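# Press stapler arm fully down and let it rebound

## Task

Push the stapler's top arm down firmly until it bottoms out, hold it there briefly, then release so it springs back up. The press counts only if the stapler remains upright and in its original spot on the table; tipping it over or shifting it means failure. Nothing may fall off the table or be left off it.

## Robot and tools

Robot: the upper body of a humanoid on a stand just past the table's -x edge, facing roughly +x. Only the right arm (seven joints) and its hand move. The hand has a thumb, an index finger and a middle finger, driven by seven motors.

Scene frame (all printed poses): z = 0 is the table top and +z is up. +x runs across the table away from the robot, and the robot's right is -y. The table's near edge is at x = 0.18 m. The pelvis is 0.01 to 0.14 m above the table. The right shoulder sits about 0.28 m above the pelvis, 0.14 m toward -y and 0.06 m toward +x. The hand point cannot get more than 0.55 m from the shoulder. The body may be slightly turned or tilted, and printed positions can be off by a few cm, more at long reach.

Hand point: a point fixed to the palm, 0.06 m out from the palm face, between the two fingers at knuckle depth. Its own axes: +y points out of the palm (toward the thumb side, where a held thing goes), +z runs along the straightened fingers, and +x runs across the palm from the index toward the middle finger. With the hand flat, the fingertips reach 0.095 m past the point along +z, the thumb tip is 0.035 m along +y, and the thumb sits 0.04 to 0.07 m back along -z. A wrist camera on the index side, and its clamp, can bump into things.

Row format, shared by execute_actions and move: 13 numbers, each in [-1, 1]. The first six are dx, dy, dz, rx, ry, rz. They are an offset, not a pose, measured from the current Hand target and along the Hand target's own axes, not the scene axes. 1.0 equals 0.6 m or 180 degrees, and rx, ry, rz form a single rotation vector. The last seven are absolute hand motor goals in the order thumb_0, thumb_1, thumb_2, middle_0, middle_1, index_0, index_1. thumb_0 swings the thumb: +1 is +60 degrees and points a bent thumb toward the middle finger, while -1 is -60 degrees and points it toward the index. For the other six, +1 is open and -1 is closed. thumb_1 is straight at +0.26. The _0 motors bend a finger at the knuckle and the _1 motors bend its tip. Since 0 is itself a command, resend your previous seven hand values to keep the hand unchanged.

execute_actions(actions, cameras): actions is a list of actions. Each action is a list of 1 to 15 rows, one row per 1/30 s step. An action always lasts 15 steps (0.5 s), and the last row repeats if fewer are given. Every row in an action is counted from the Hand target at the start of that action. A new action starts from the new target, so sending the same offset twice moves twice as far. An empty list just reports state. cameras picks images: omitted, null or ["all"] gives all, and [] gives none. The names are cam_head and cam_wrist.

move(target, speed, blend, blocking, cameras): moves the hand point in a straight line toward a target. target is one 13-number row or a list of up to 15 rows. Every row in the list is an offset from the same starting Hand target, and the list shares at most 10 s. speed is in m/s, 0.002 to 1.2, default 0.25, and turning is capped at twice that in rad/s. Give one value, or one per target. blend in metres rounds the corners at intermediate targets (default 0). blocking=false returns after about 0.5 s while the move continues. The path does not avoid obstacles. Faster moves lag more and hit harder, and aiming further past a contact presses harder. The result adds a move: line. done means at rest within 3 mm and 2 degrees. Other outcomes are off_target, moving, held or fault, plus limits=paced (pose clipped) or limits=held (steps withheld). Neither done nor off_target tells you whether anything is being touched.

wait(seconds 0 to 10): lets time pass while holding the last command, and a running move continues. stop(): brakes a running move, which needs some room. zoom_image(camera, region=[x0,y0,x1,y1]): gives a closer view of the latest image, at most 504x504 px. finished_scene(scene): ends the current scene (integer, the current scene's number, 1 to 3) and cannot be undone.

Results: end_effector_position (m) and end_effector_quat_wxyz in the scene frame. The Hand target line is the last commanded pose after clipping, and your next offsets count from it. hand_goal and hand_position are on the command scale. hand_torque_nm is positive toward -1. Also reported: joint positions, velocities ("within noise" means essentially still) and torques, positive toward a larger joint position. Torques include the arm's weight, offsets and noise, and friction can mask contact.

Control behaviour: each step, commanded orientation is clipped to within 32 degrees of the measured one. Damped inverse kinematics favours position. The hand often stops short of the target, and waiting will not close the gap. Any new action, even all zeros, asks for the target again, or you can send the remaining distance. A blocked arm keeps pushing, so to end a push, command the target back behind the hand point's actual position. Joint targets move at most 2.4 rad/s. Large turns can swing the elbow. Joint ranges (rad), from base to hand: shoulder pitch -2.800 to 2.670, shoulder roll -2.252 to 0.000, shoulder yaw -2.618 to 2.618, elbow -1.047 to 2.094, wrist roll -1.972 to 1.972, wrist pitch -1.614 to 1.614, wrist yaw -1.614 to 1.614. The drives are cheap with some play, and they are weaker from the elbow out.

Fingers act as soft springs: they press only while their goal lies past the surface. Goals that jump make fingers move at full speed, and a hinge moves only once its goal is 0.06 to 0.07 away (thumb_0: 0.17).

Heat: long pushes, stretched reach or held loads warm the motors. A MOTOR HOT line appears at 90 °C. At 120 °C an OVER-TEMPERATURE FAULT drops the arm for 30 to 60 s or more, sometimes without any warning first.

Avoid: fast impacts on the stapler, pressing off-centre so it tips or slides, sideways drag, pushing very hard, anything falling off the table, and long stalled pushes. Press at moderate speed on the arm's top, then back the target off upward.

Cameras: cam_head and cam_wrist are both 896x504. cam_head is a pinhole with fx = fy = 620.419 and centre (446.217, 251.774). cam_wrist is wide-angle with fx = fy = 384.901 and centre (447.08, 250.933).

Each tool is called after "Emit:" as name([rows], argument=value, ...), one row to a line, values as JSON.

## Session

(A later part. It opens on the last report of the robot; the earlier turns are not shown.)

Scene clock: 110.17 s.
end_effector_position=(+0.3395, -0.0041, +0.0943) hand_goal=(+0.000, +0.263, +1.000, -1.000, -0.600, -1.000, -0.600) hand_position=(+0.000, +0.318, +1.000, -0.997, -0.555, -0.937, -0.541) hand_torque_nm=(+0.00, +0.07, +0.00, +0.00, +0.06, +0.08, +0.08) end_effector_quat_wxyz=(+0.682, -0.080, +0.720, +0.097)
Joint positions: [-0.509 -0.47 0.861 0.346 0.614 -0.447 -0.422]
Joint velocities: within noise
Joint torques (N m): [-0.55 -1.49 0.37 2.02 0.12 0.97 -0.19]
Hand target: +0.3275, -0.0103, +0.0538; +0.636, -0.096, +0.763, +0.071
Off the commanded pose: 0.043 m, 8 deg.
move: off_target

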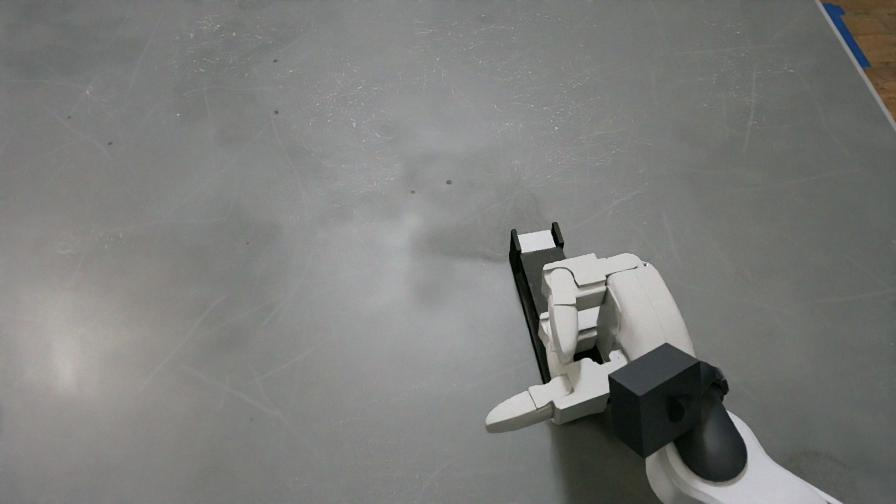

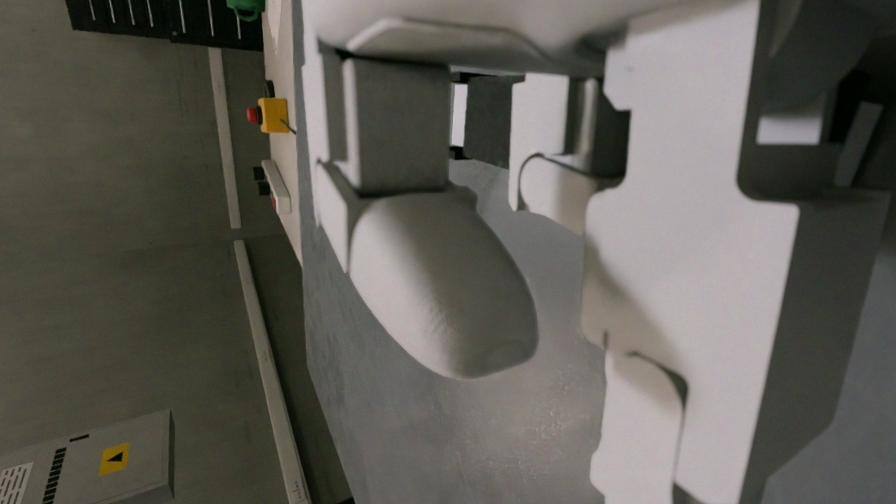

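Emit:
move(target=[0.0657,0,0.0,0,0,0,0,0.263,1,-1,-0.6,-1,-0.6], speed=0.1)

Emit:
zoom_image(camera="cam_head", region=[480, 200, 832, 504])

Scene clock: 112.10 s.
end_effector_position=(+0.3413, -0.0065, +0.0851) hand_goal=(+0.000, +0.263, +1.000, -1.000, -0.600, -1.000, -0.600) hand_position=(+0.000, +0.318, +1.000, -0.997, -0.555, -0.937, -0.541) hand_torque_nm=(+0.00, +0.07, +0.00, +0.00, +0.06, +0.08, +0.08) end_effector_quat_wxyz=(+0.718, -0.067, +0.685, +0.109)
Joint positions: [-0.543 -0.349 0.878 0.676 0.62 -0.75 -0.317]
Joint velocities: within noise
Joint torques (N m): [1.75 -0.81 1.72 5.72 0.23 3.28 0.04]
Hand target: +0.3207, -0.0125, +0.0151; +0.636, -0.096, +0.763, +0.071
Off the commanded pose: 0.073 m, 14 deg.
move: off_target

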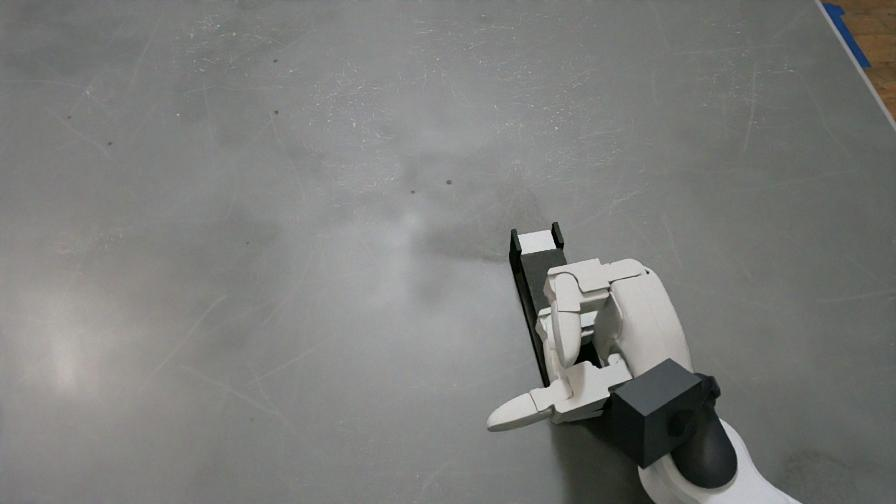

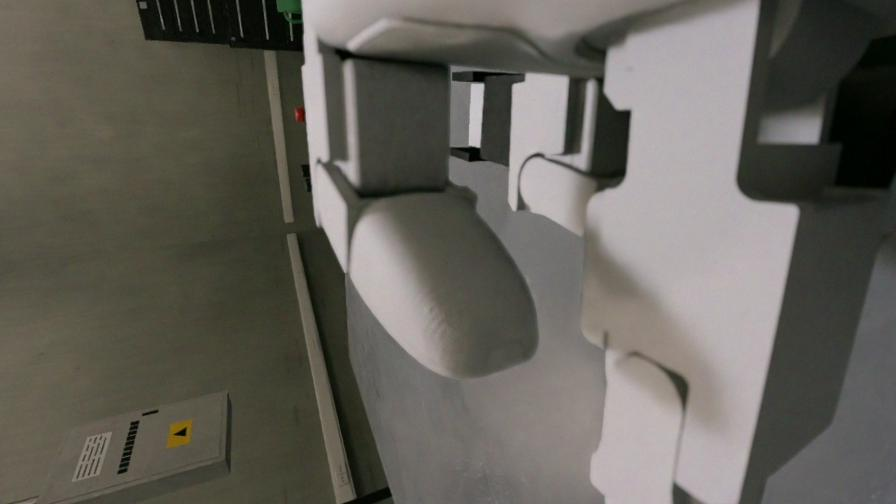

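Scaled by 1.432 from the camera's 896x504 image, which has a finer 1280x720 frame.

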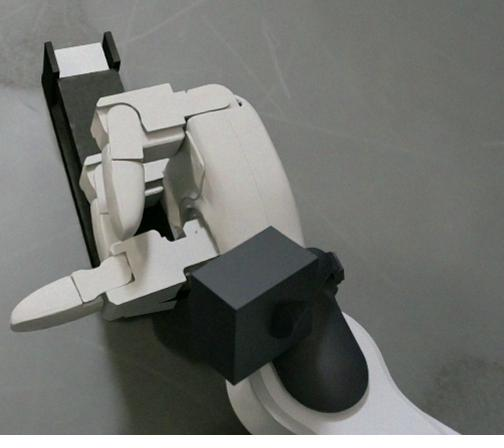

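Emit:
move(target=[-0.21,0,-0.02,0,0,0,0,0.263,1,-1,-0.6,-1,-0.6], speed=0.15)

Emit:
zoom_image(camera="cam_head", region=[480, 200, 832, 504])

Scene clock: 115.37 s.
end_effector_position=(+0.3288, -0.0074, +0.1367) hand_goal=(+0.000, +0.263, +1.000, -1.000, -0.600, -1.000, -0.600) hand_position=(+0.000, +0.318, +1.000, -0.937, -0.555, -0.937, -0.541) hand_torque_nm=(+0.00, +0.07, +0.00, +0.08, +0.06, +0.08, +0.08) end_effector_quat_wxyz=(+0.632, -0.097, +0.765, +0.071)
Joint positions: [-0.563 -0.744 0.896 -0.205 0.813 -0.025 -0.678]
Joint velocities: within noise
Joint torques (N m): [-4.25 -2.56 -2.29 -3.89 0.12 -1.08 -0.11]
Hand target: +0.3311, -0.0082, +0.1411; +0.636, -0.096, +0.763, +0.071
Off the commanded pose: 0.005 m, 1 deg.
move: off_target

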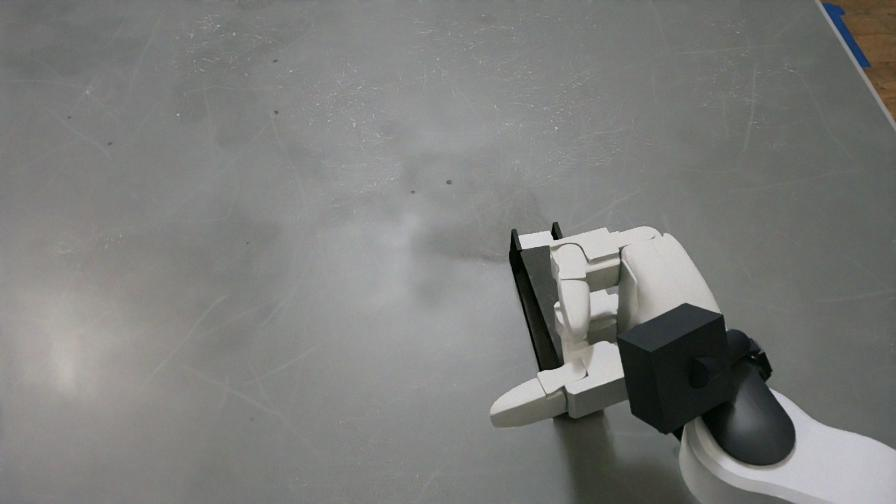

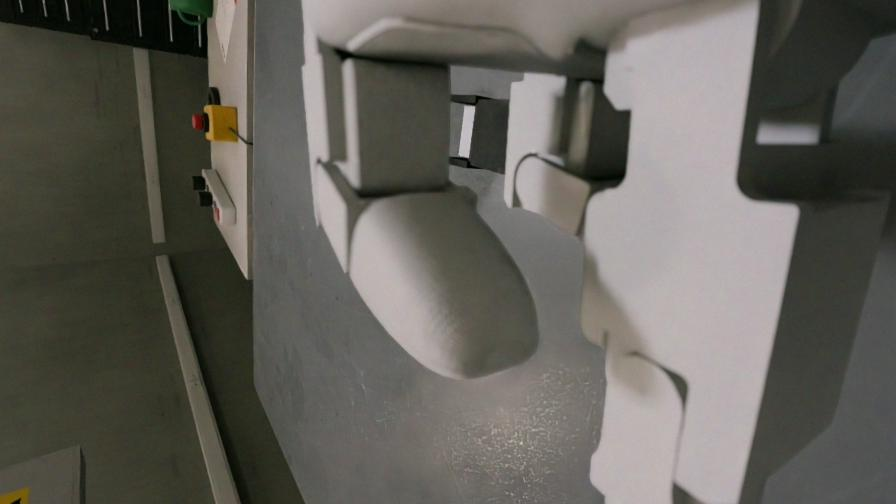

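Scaled by 1.432 from the camera's 896x504 image, which has a finer 1280x720 frame.

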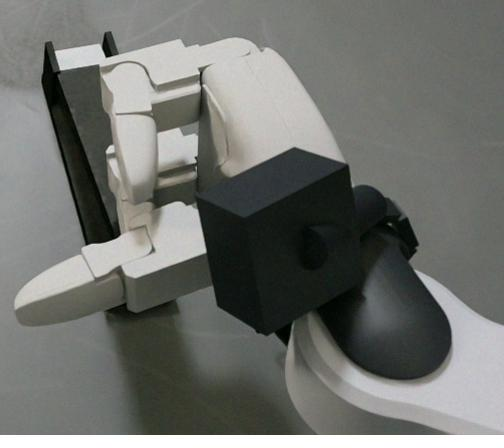

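Emit:
move([
  [0.088,-0.34,-0.299,0,0,0,0,0.263,1,-1,-0.6,-1,-0.6],
  [-0.2075,-0.2417,-0.311,-0.0407,-0.2511,-0.5137,0,0.263,1,-1,-0.6,-1,-0.6],
], speed=[0.25,0.4])

Scene clock: 121.40 s.
end_effector_position=(+0.2088, -0.1846, +0.2995) hand_goal=(+0.000, +0.263, +1.000, -1.000, -0.600, -1.000, -0.600) hand_position=(+0.000, +0.318, +1.000, -0.937, -0.555, -0.937, -0.541) hand_torque_nm=(+0.00, +0.07, +0.00, +0.08, +0.06, +0.08, +0.08) end_effector_quat_wxyz=(+0.706, -0.602, +0.189, -0.322)
Joint positions: [1.137 -1.14 -1.304 -0.613 -0.098 -0.832 -0.37]
Joint velocities: within noise
Joint torques (N m): [0.68 -0.48 -2.35 -0.09 0.54 0.33 -0.71]
Hand target: +0.2087, -0.1850, +0.2996; +0.701, -0.606, +0.184, -0.327
Off the commanded pose: 0.000 m, 1 deg.
move: done

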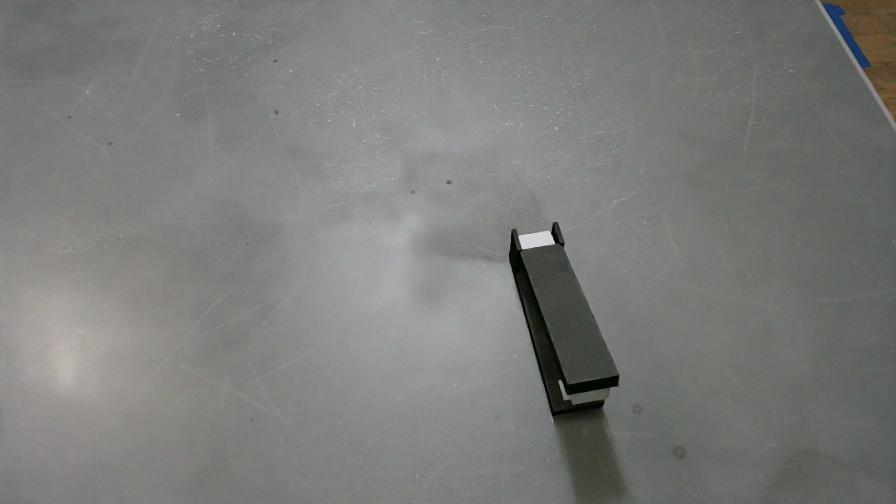

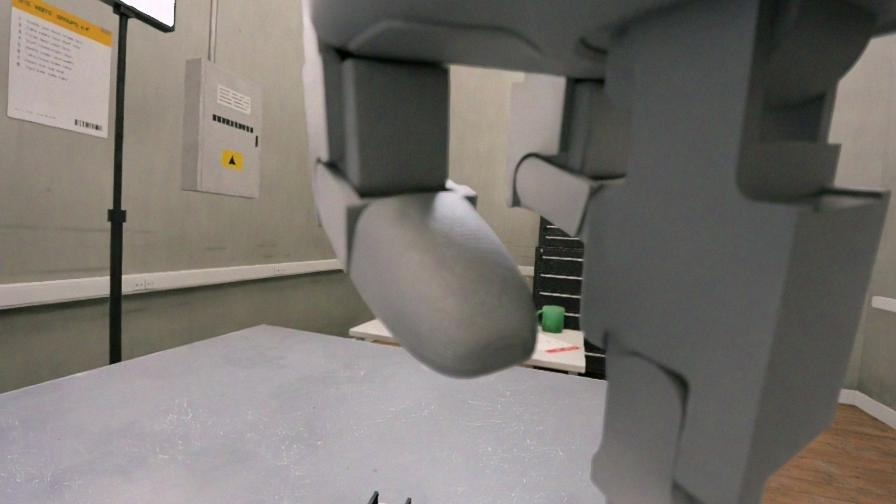

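Emit:
move(target=[0.0315,0.28,-0.152,0.0407,0.2511,0.5137,0,0.263,1,-1,-0.6,-1,-0.6], speed=0.5)

Scene clock: 125.23 s.
end_effector_position=(+0.2019, -0.2561, +0.1233) hand_goal=(+0.000, +0.263, +1.000, -1.000, -0.600, -1.000, -0.600) hand_position=(+0.000, +0.318, +1.000, -0.937, -0.555, -0.937, -0.541) hand_torque_nm=(+0.00, +0.07, +0.00, +0.08, +0.06, +0.08, +0.08) end_effector_quat_wxyz=(+0.636, -0.107, +0.762, +0.069)
Joint positions: [0.305 -1.208 0.459 0.32 1.343 -0.91 0.508]
Joint velocities: within noise
Joint torques (N m): [-0.15 -3.91 -1.46 0.49 0.68 -1 0.1]
Hand target: +0.2020, -0.2559, +0.1212; +0.636, -0.096, +0.763, +0.071
Off the commanded pose: 0.002 m, 1 deg.
move: done

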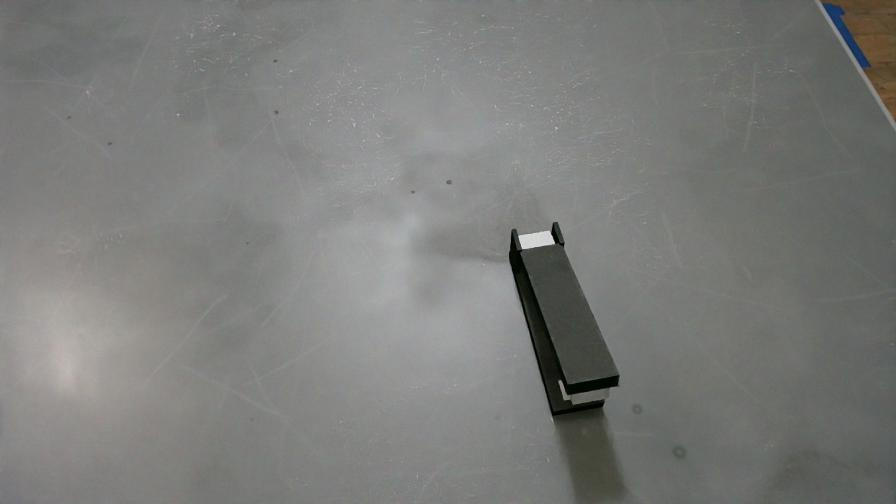

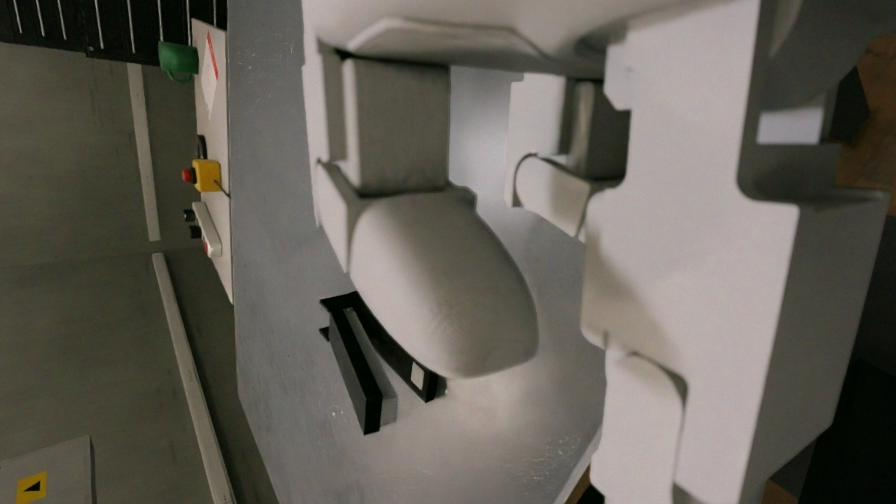

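Emit:
move(target=[-0.0985,0.343,0.279,0,0,0,0,0.263,1,-1,-0.6,-1,-0.6], speed=0.35, cameras=["cam_head"])

Scene clock: 130.93 s.
end_effector_position=(+0.3226, -0.0159, +0.1471) hand_goal=(+0.000, +0.263, +1.000, -1.000, -0.600, -1.000, -0.600) hand_position=(+0.000, +0.318, +1.000, -0.937, -0.555, -0.937, -0.541) hand_torque_nm=(+0.00, +0.07, +0.00, +0.08, +0.06, +0.08, +0.08) end_effector_quat_wxyz=(+0.634, -0.092, +0.764, +0.074)
Joint positions: [-0.49 -0.773 0.806 -0.298 0.802 0.028 -0.659]
Joint velocities: within noise
Joint torques (N m): [-4.04 -1.44 -1.5 -2.02 -0.38 -1.13 -0.07]
Hand target: +0.3235, -0.0140, +0.1459; +0.636, -0.096, +0.763, +0.071
Off the commanded pose: 0.002 m, 1 deg.
move: done
Images, in order (width x height): cam_head 896x504.

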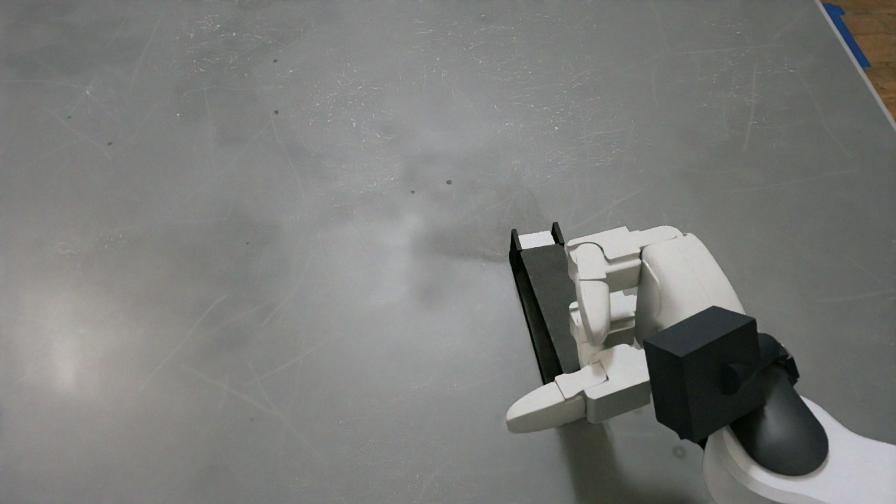

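Emit:
move(target=[0.242,0.007,0.03,0,0,0,0,0.263,1,-1,-0.6,-1,-0.6], speed=0.15)

Emit:
zoom_image(camera="cam_head", region=[480, 200, 832, 504])

Scene clock: 134.03 s.
end_effector_position=(+0.3374, -0.0085, +0.0854) hand_goal=(+0.000, +0.263, +1.000, -1.000, -0.600, -1.000, -0.600) hand_position=(+0.000, +0.318, +1.000, -0.997, -0.555, -0.937, -0.541) hand_torque_nm=(+0.00, +0.07, +0.00, +0.00, +0.06, +0.08, +0.08) end_effector_quat_wxyz=(+0.736, -0.058, +0.664, +0.117)
Joint positions: [-0.547 -0.299 0.877 0.803 0.635 -0.891 -0.267]
Joint velocities: within noise
Joint torques (N m): [2.99 -0.71 2.26 7.78 0.14 4.7 0.1]
Hand target: +0.3145, -0.0140, -0.0002; +0.636, -0.096, +0.763, +0.071
Off the commanded pose: 0.089 m, 18 deg.
move: off_target

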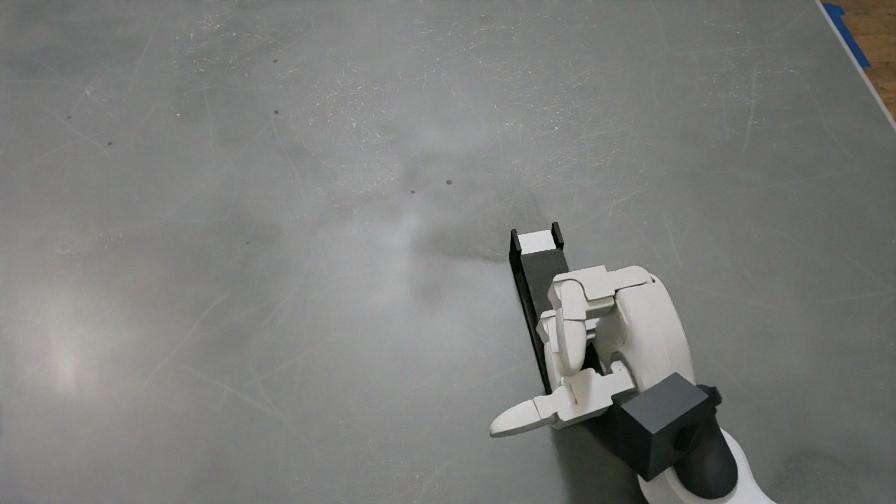

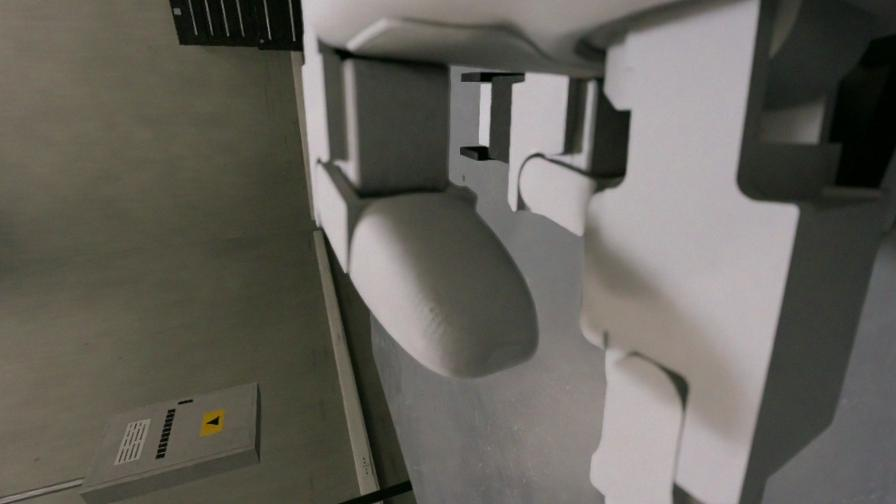

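Scaled by 1.432 from the camera's 896x504 image, which has a finer 1280x720 frame.

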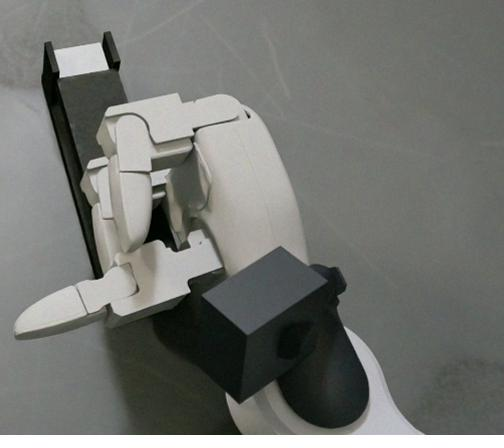

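Emit:
move(target=[-0.25,0,-0.03,0,0,0,0,0.263,1,-1,-0.6,-1,-0.6], speed=0.25, cameras=["cam_head"])

Emit:
finished_scene(scene=1)

Scene clock: 136.47 s.
end_effector_position=(+0.3218, -0.0090, +0.1470) hand_goal=(+0.000, +0.263, +1.000, -1.000, -0.600, -1.000, -0.600) hand_position=(+0.000, +0.318, +1.000, -0.930, -0.555, -0.937, -0.541) hand_torque_nm=(+0.00, +0.07, +0.00, +0.09, +0.06, +0.08, +0.08) end_effector_quat_wxyz=(+0.633, -0.096, +0.765, +0.071)
Joint positions: [-0.568 -0.801 0.915 -0.293 0.843 -0.015 -0.73]
Joint velocities: within noise
Joint torques (N m): [-4.01 -2.66 -2.28 -3.85 0.11 -1.06 -0.13]
Hand target: +0.3234, -0.0097, +0.1505; +0.636, -0.096, +0.763, +0.071
Off the commanded pose: 0.004 m, 0 deg.
move: off_target
Images, in order (width x height): cam_head 896x504.

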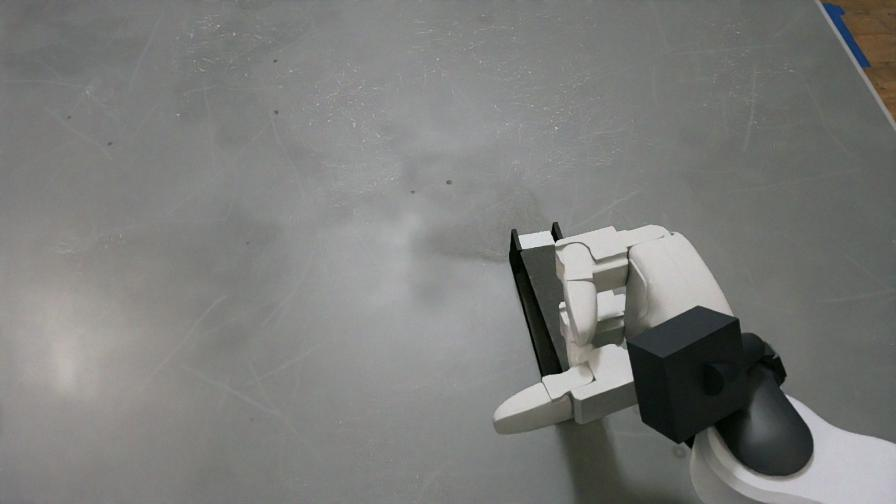

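The scene is finished: the task was done.


## Next scene

The same job, from a new start.

Emit:
execute_actions(actions=[], cameras=["cam_head"])

Scene clock: 0.00 s.
end_effector_position=(+0.2219, -0.4106, +0.2450) hand_goal=(+0.000, +0.263, +1.000, +1.000, +1.000, +1.000, +1.000) hand_position=(+0.000, +0.263, +1.000, +1.000, +1.000, +1.000, +1.000) hand_torque_nm=(+0.00, +0.00, +0.00, +0.00, +0.00, +0.00, +0.00) end_effector_quat_wxyz=(-0.116, -0.242, -0.362, +0.893)
Joint positions: [-0.527 -0.152 -0.493 -0.202 -1.344 1.209 -0.812]
Joint velocities: within noise
Joint torques (N m): no reading
Hand target: +0.2219, -0.4106, +0.2450; -0.116, -0.242, -0.362, +0.893
Images, in order (width x height): cam_head 896x504.

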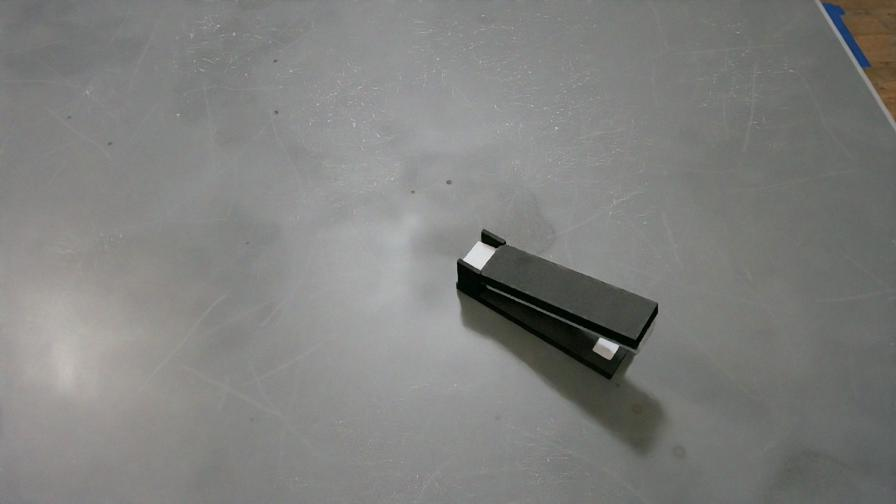

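Emit:
move(target=[0.106,-0.075,-0.238,-0.759,-0.183,0.311,0,0.263,1,-1,-0.6,-1,-0.6], speed=0.8, cameras=["cam_head"])

Scene clock: 6.97 s.
end_effector_position=(+0.1989, -0.2777, +0.1481) hand_goal=(+0.000, +0.263, +1.000, -1.000, -0.600, -1.000, -0.600) hand_position=(+0.000, +0.263, +1.000, -0.942, -0.542, -0.942, -0.542) hand_torque_nm=(+0.00, +0.00, +0.00, +0.07, +0.08, +0.07, +0.08) end_effector_quat_wxyz=(+0.636, -0.096, +0.761, +0.090)
Joint positions: [-0.005 -0.381 -1.031 0.123 0.241 0.142 1.289]
Joint velocities: within noise
Joint torques (N m): [-0.38 -6.44 -1.13 -2.27 0.69 -0.98 0.19]
Hand target: +0.1999, -0.2803, +0.1501; +0.637, -0.100, +0.759, +0.086
Off the commanded pose: 0.003 m, 1 deg.
move: done
Images, in order (width x height): cam_head 896x504.

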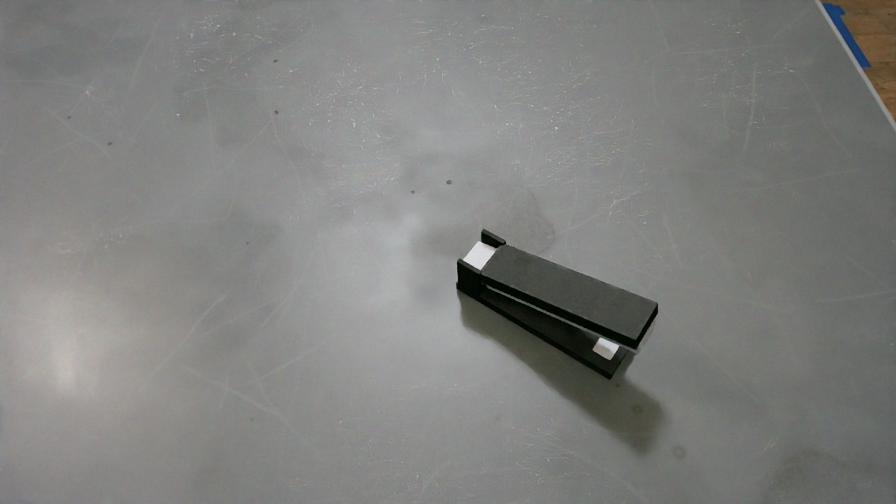

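Emit:
move(target=[-0.061,0.285,0.343,0,0,0,0,0.263,1,-1,-0.6,-1,-0.6], speed=0.4, cameras=["cam_head"])

Scene clock: 9.33 s.
end_effector_position=(+0.3547, -0.0632, +0.1477) hand_goal=(+0.000, +0.263, +1.000, -1.000, -0.600, -1.000, -0.600) hand_position=(+0.000, +0.263, +1.000, -0.942, -0.542, -0.942, -0.542) hand_torque_nm=(+0.00, +0.00, +0.00, +0.07, +0.08, +0.07, +0.08) end_effector_quat_wxyz=(+0.633, -0.102, +0.763, +0.080)
Joint positions: [-0.356 0.025 -0.216 -0.218 -0.139 0.473 0.437]
Joint velocities: within noise
Joint torques (N m): [-4.41 -0.69 0.12 -3.09 0.68 -1.67 -0.04]
Hand target: +0.3568, -0.0605, +0.1510; +0.637, -0.100, +0.759, +0.086
Off the commanded pose: 0.005 m, 1 deg.
joint sent to its limit — joint 2 (shoulder roll), upper limit. The joint targets still meet the commanded pose.
move: off_target
Images, in order (width x height): cam_head 896x504.

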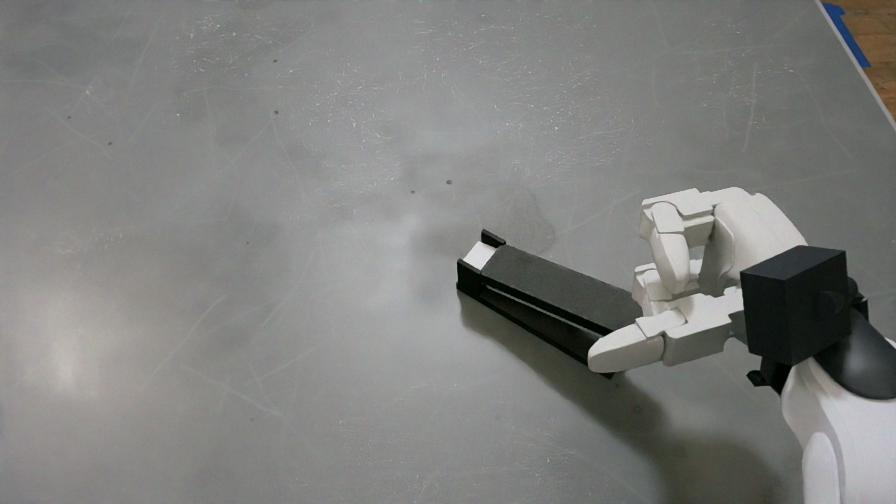

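Emit:
move(target=[0.247,0.014,0.042,0,0,0,0,0.263,1,-1,-0.6,-1,-0.6], speed=0.15, cameras=["cam_head"])

Scene clock: 13.30 s.
end_effector_position=(+0.3818, -0.0459, +0.0813) hand_goal=(+0.000, +0.263, +1.000, -1.000, -0.600, -1.000, -0.600) hand_position=(+0.000, +0.263, +1.000, -0.997, -0.591, -0.942, -0.542) hand_torque_nm=(+0.00, +0.00, +0.00, +0.00, +0.01, +0.07, +0.08) end_effector_quat_wxyz=(+0.741, -0.111, +0.658, +0.079)
Joint positions: [-0.758 -0.076 -0.268 1.324 -0.086 -0.956 0.288]
Joint velocities: within noise
Joint torques (N m): [3.23 -1.69 0.43 6.64 -0.58 3.66 -0.72]
Hand target: +0.3536, -0.0521, +0.0007; +0.637, -0.100, +0.759, +0.086
Off the commanded pose: 0.086 m, 17 deg.
move: off_target
Images, in order (width x height): cam_head 896x504.

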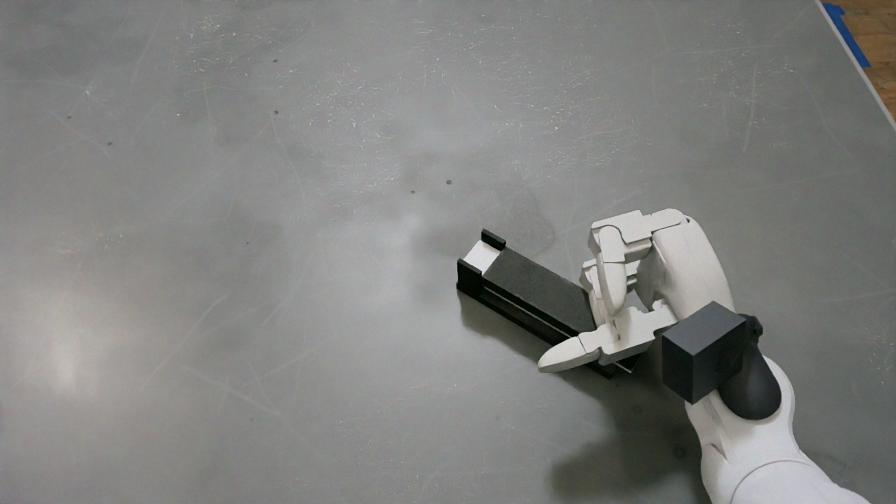

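Emit:
move(target=[0.08,-0.01,-0.02,0,0,0,0,0.263,1,-1,-0.6,-1,-0.6], speed=0.2, cameras=["cam_head"])

Emit:
move(target=[-0.36,0,-0.01,0,0,0,0,0.263,1,-1,-0.6,-1,-0.6], speed=0.3, cameras=["cam_head"])

Scene clock: 16.17 s.
end_effector_position=(+0.3724, -0.0524, +0.0787) hand_goal=(+0.000, +0.263, +1.000, -1.000, -0.600, -1.000, -0.600) hand_position=(+0.000, +0.263, +1.000, -0.862, -0.591, -0.942, -0.542) hand_torque_nm=(+0.00, +0.00, +0.00, +0.17, +0.01, +0.07, +0.08) end_effector_quat_wxyz=(+0.762, -0.099, +0.638, +0.047)
Joint positions: [-0.767 -0.097 -0.213 1.483 -0.086 -1.163 0.174]
Joint velocities: within noise
Joint torques (N m): [6.87 -2.82 1.33 9.73 -0.76 4.79 0.39]
Hand target: +0.3357, -0.0631, -0.0445; +0.637, -0.100, +0.759, +0.086
Off the commanded pose: 0.129 m, 21 deg.
move: off_target
Images, in order (width x height): cam_head 896x504.

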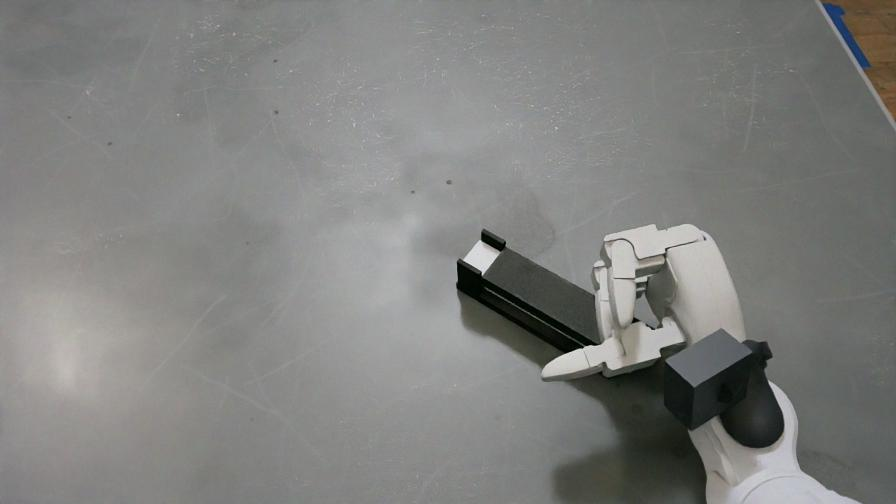

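Scene clock: 17.47 s.
end_effector_position=(+0.3570, -0.0558, +0.1265) hand_goal=(+0.000, +0.263, +1.000, -1.000, -0.600, -1.000, -0.600) hand_position=(+0.000, +0.263, +1.000, -0.940, -0.582, -0.942, -0.542) hand_torque_nm=(+0.00, +0.00, +0.00, +0.08, +0.03, +0.07, +0.08) end_effector_quat_wxyz=(+0.792, -0.095, +0.585, +0.146)
Joint positions: [-1.022 -0.183 -0.563 2 0.148 -1.478 0.8]
Joint velocities: within noise
Joint torques (N m): [-3.32 -0.9 0.05 -2.33 0.11 -0.73 -0.01]
Hand target: +0.3518, -0.0534, +0.1190; +0.784, -0.092, +0.595, +0.152 (not the last commanded pose)
Off the commanded pose: 0.044 m, 28 deg.
move: held (a check stopped the path); limits=held
pose unreachable: on one or more control steps of this call, first in action 0 (counted from 0), an arm could not follow its commanded pose, so it was not sent that pose on those steps. It may still have moved: this result reports where it is.
cause: moving toward the commanded pose would bring two parts of the arm too close to each other (its forearm and another part of the arm, with joints 6 (wrist pitch) and 7 (wrist yaw) between them).
Images, in order (width x height): cam_head 896x504.

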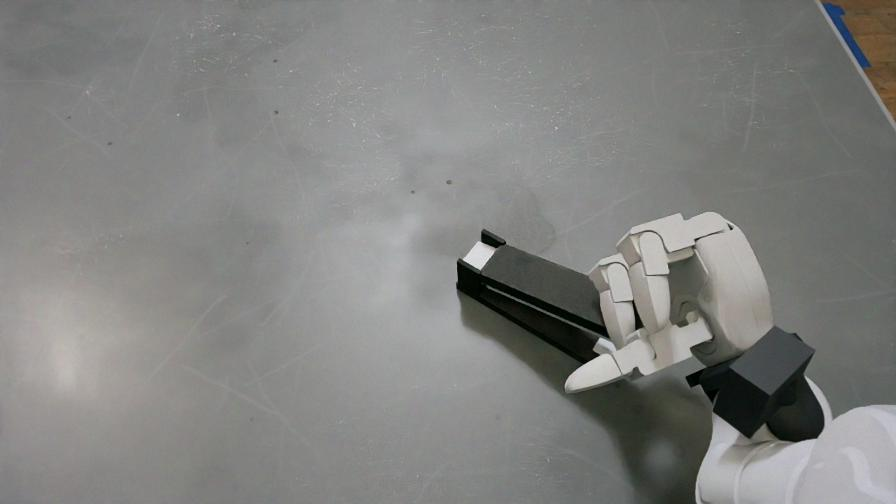

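Emit:
finished_scene(scene=2)

The scene is finished: the task was done.


## Next scene

The same job, from a new start.

Emit:
execute_actions(actions=[], cameras=["cam_head"])

Scene clock: 0.00 s.
end_effector_position=(+0.2216, -0.3782, +0.1801) hand_goal=(+0.000, +0.263, +1.000, +1.000, +1.000, +1.000, +1.000) hand_position=(+0.000, +0.263, +1.000, +1.000, +1.000, +1.000, +1.000) hand_torque_nm=(+0.00, +0.00, +0.00, +0.00, +0.00, +0.00, +0.00) end_effector_quat_wxyz=(+0.646, +0.124, +0.418, -0.627)
Joint positions: [0.351 -0.455 -0.418 0.058 -0.192 -0.527 -1.089]
Joint velocities: within noise
Joint torques (N m): no reading
Hand target: +0.2216, -0.3782, +0.1801; +0.646, +0.124, +0.418, -0.627
Images, in order (width x height): cam_head 896x504.

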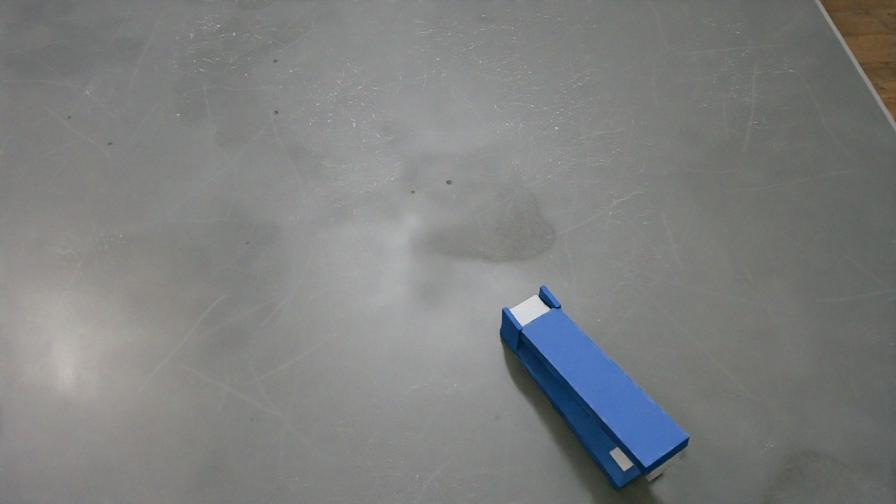

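Emit:
move(target=[-0.075,-0.003,-0.113,-0.471,0.124,0.229,0,0.263,1,-1,-0.6,-1,-0.6], speed=0.7, cameras=["cam_head"])

Scene clock: 4.73 s.
end_effector_position=(+0.2004, -0.3001, +0.1716) hand_goal=(+0.000, +0.263, +1.000, -1.000, -0.600, -1.000, -0.600) hand_position=(+0.000, +0.263, +1.000, -0.942, -0.542, -0.942, -0.542) hand_torque_nm=(+0.00, +0.00, +0.00, +0.07, +0.08, +0.07, +0.08) end_effector_quat_wxyz=(+0.641, -0.101, +0.757, +0.083)
Joint positions: [0.446 -1.071 -0.228 0.343 1.24 -0.453 0.843]
Joint velocities: within noise
Joint torques (N m): [0.31 -5.37 -1.87 -0.04 0.6 -0.86 0.12]
Hand target: +0.2001, -0.3004, +0.1700; +0.637, -0.099, +0.760, +0.085
Off the commanded pose: 0.002 m, 1 deg.
move: done
Images, in order (width x height): cam_head 896x504.

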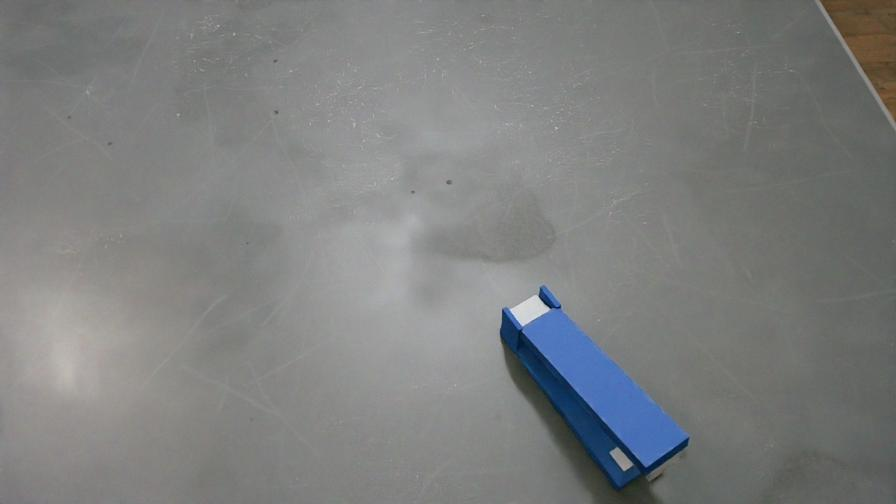

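Emit:
move(target=[-0.012,0.367,0.212,0,0,0,0,0.263,1,-1,-0.6,-1,-0.6], speed=0.4, cameras=["cam_head"])

Scene clock: 7.23 s.
end_effector_position=(+0.2643, -0.0560, +0.1577) hand_goal=(+0.000, +0.263, +1.000, -1.000, -0.600, -1.000, -0.600) hand_position=(+0.000, +0.263, +1.000, -0.942, -0.543, -0.942, -0.543) hand_torque_nm=(+0.00, +0.00, +0.00, +0.07, +0.08, +0.07, +0.08) end_effector_quat_wxyz=(+0.639, -0.098, +0.758, +0.086)
Joint positions: [0.005 -0.825 0.445 -0.577 0.645 0.062 -0.425]
Joint velocities: within noise
Joint torques (N m): [-1.97 -1.79 -1.01 -2.48 -0.16 -1.22 -0.13]
Hand target: +0.2652, -0.0549, +0.1554; +0.637, -0.099, +0.760, +0.085
Off the commanded pose: 0.003 m, 0 deg.
move: done
Images, in order (width x height): cam_head 896x504.

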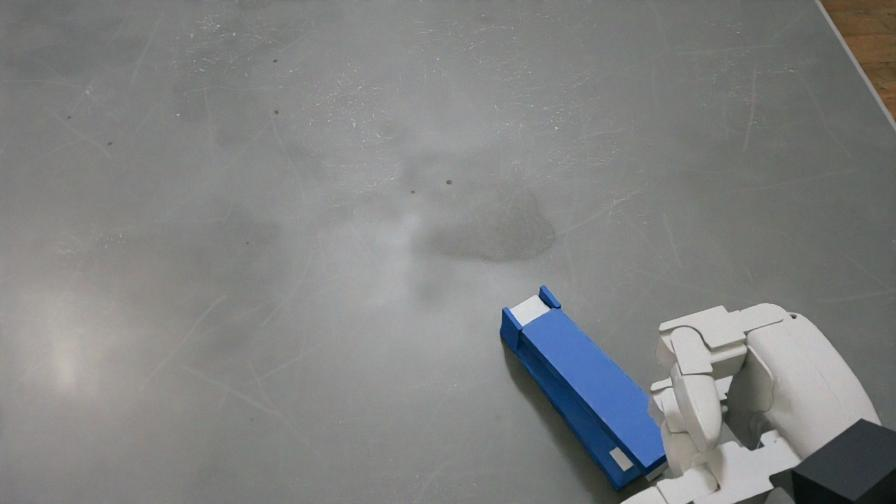

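Emit:
move([
  [0.028,-0.0175,0.032,0,0,0,0,0.263,1,-1,-0.6,-1,-0.6],
  [0.267,-0.0165,0.071,0,0,0,0,0.263,1,-1,-0.6,-1,-0.6],
], speed=[0.15,0.15], cameras=["cam_head"])

Scene clock: 11.63 s.
end_effector_position=(+0.2956, -0.0583, +0.0884) hand_goal=(+0.000, +0.263, +1.000, -1.000, -0.600, -1.000, -0.600) hand_position=(+0.000, +0.263, +1.000, -0.998, -0.573, -0.942, -0.543) hand_torque_nm=(+0.00, +0.00, +0.00, +0.00, +0.04, +0.07, +0.08) end_effector_quat_wxyz=(+0.777, -0.062, +0.615, +0.119)
Joint positions: [-0.323 -0.335 0.604 0.778 0.562 -1.097 0.013]
Joint velocities: within noise
Joint torques (N m): [3.48 -2.6 1.88 9.9 -0.35 4.8 -0.17]
Hand target: +0.2814, -0.0605, -0.0098; +0.637, -0.099, +0.760, +0.085
Off the commanded pose: 0.099 m, 24 deg.
move: off_target
Images, in order (width x height): cam_head 896x504.

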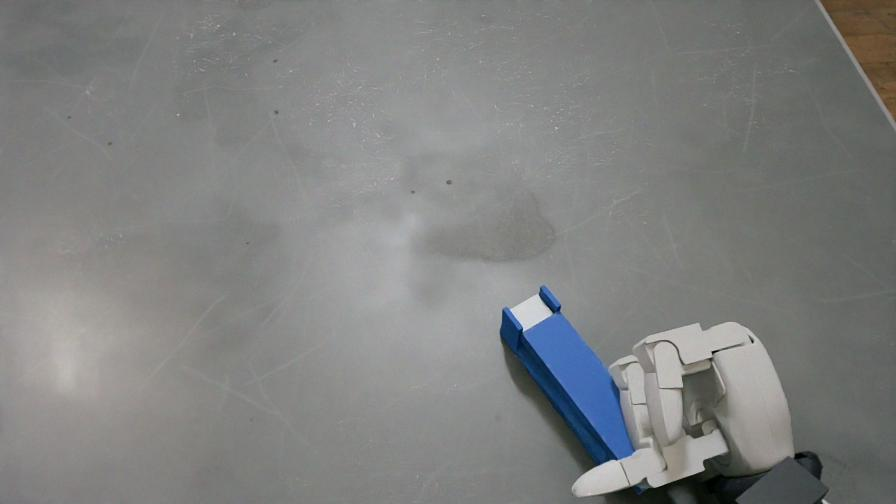

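Emit:
move(target=[-0.28,0,-0.03,0,0,0,0,0.263,1,-1,-0.6,-1,-0.6], speed=0.3, cameras=["cam_head"])

Scene clock: 15.63 s.
end_effector_position=(+0.2903, -0.0577, +0.1540) hand_goal=(+0.000, +0.263, +1.000, -1.000, -0.600, -1.000, -0.600) hand_position=(+0.000, +0.263, +1.000, -0.931, -0.573, -0.942, -0.543) hand_torque_nm=(+0.00, +0.00, +0.00, +0.09, +0.04, +0.07, +0.08) end_effector_quat_wxyz=(+0.633, -0.098, +0.763, +0.085)
Joint positions: [-0.223 -0.95 0.631 -0.442 0.803 -0.049 -0.512]
Joint velocities: within noise
Joint torques (N m): [-2.98 -3.53 -2.28 -4.02 0.2 -1.16 -0.1]
Hand target: +0.2925, -0.0578, +0.1588; +0.637, -0.099, +0.760, +0.085
Off the commanded pose: 0.005 m, 1 deg.
move: off_target
Images, in order (width x height): cam_head 896x504.

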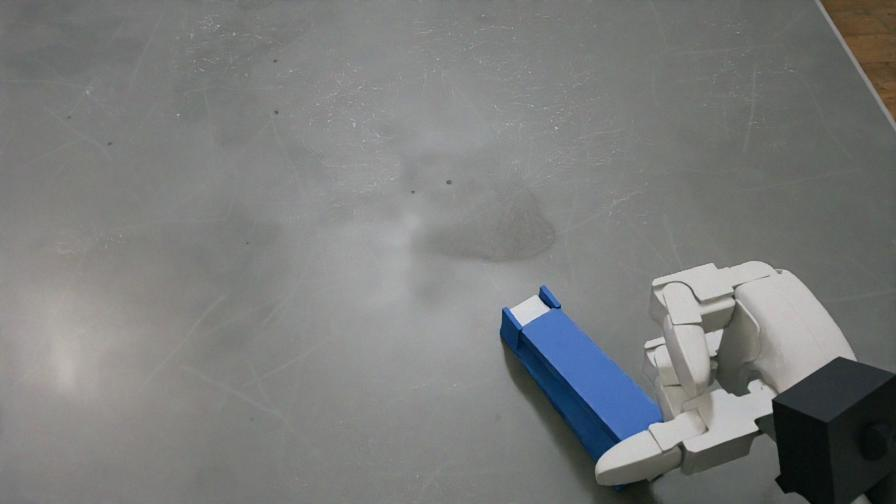

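Emit:
finished_scene(scene=3)

The scene is finished: the task was done.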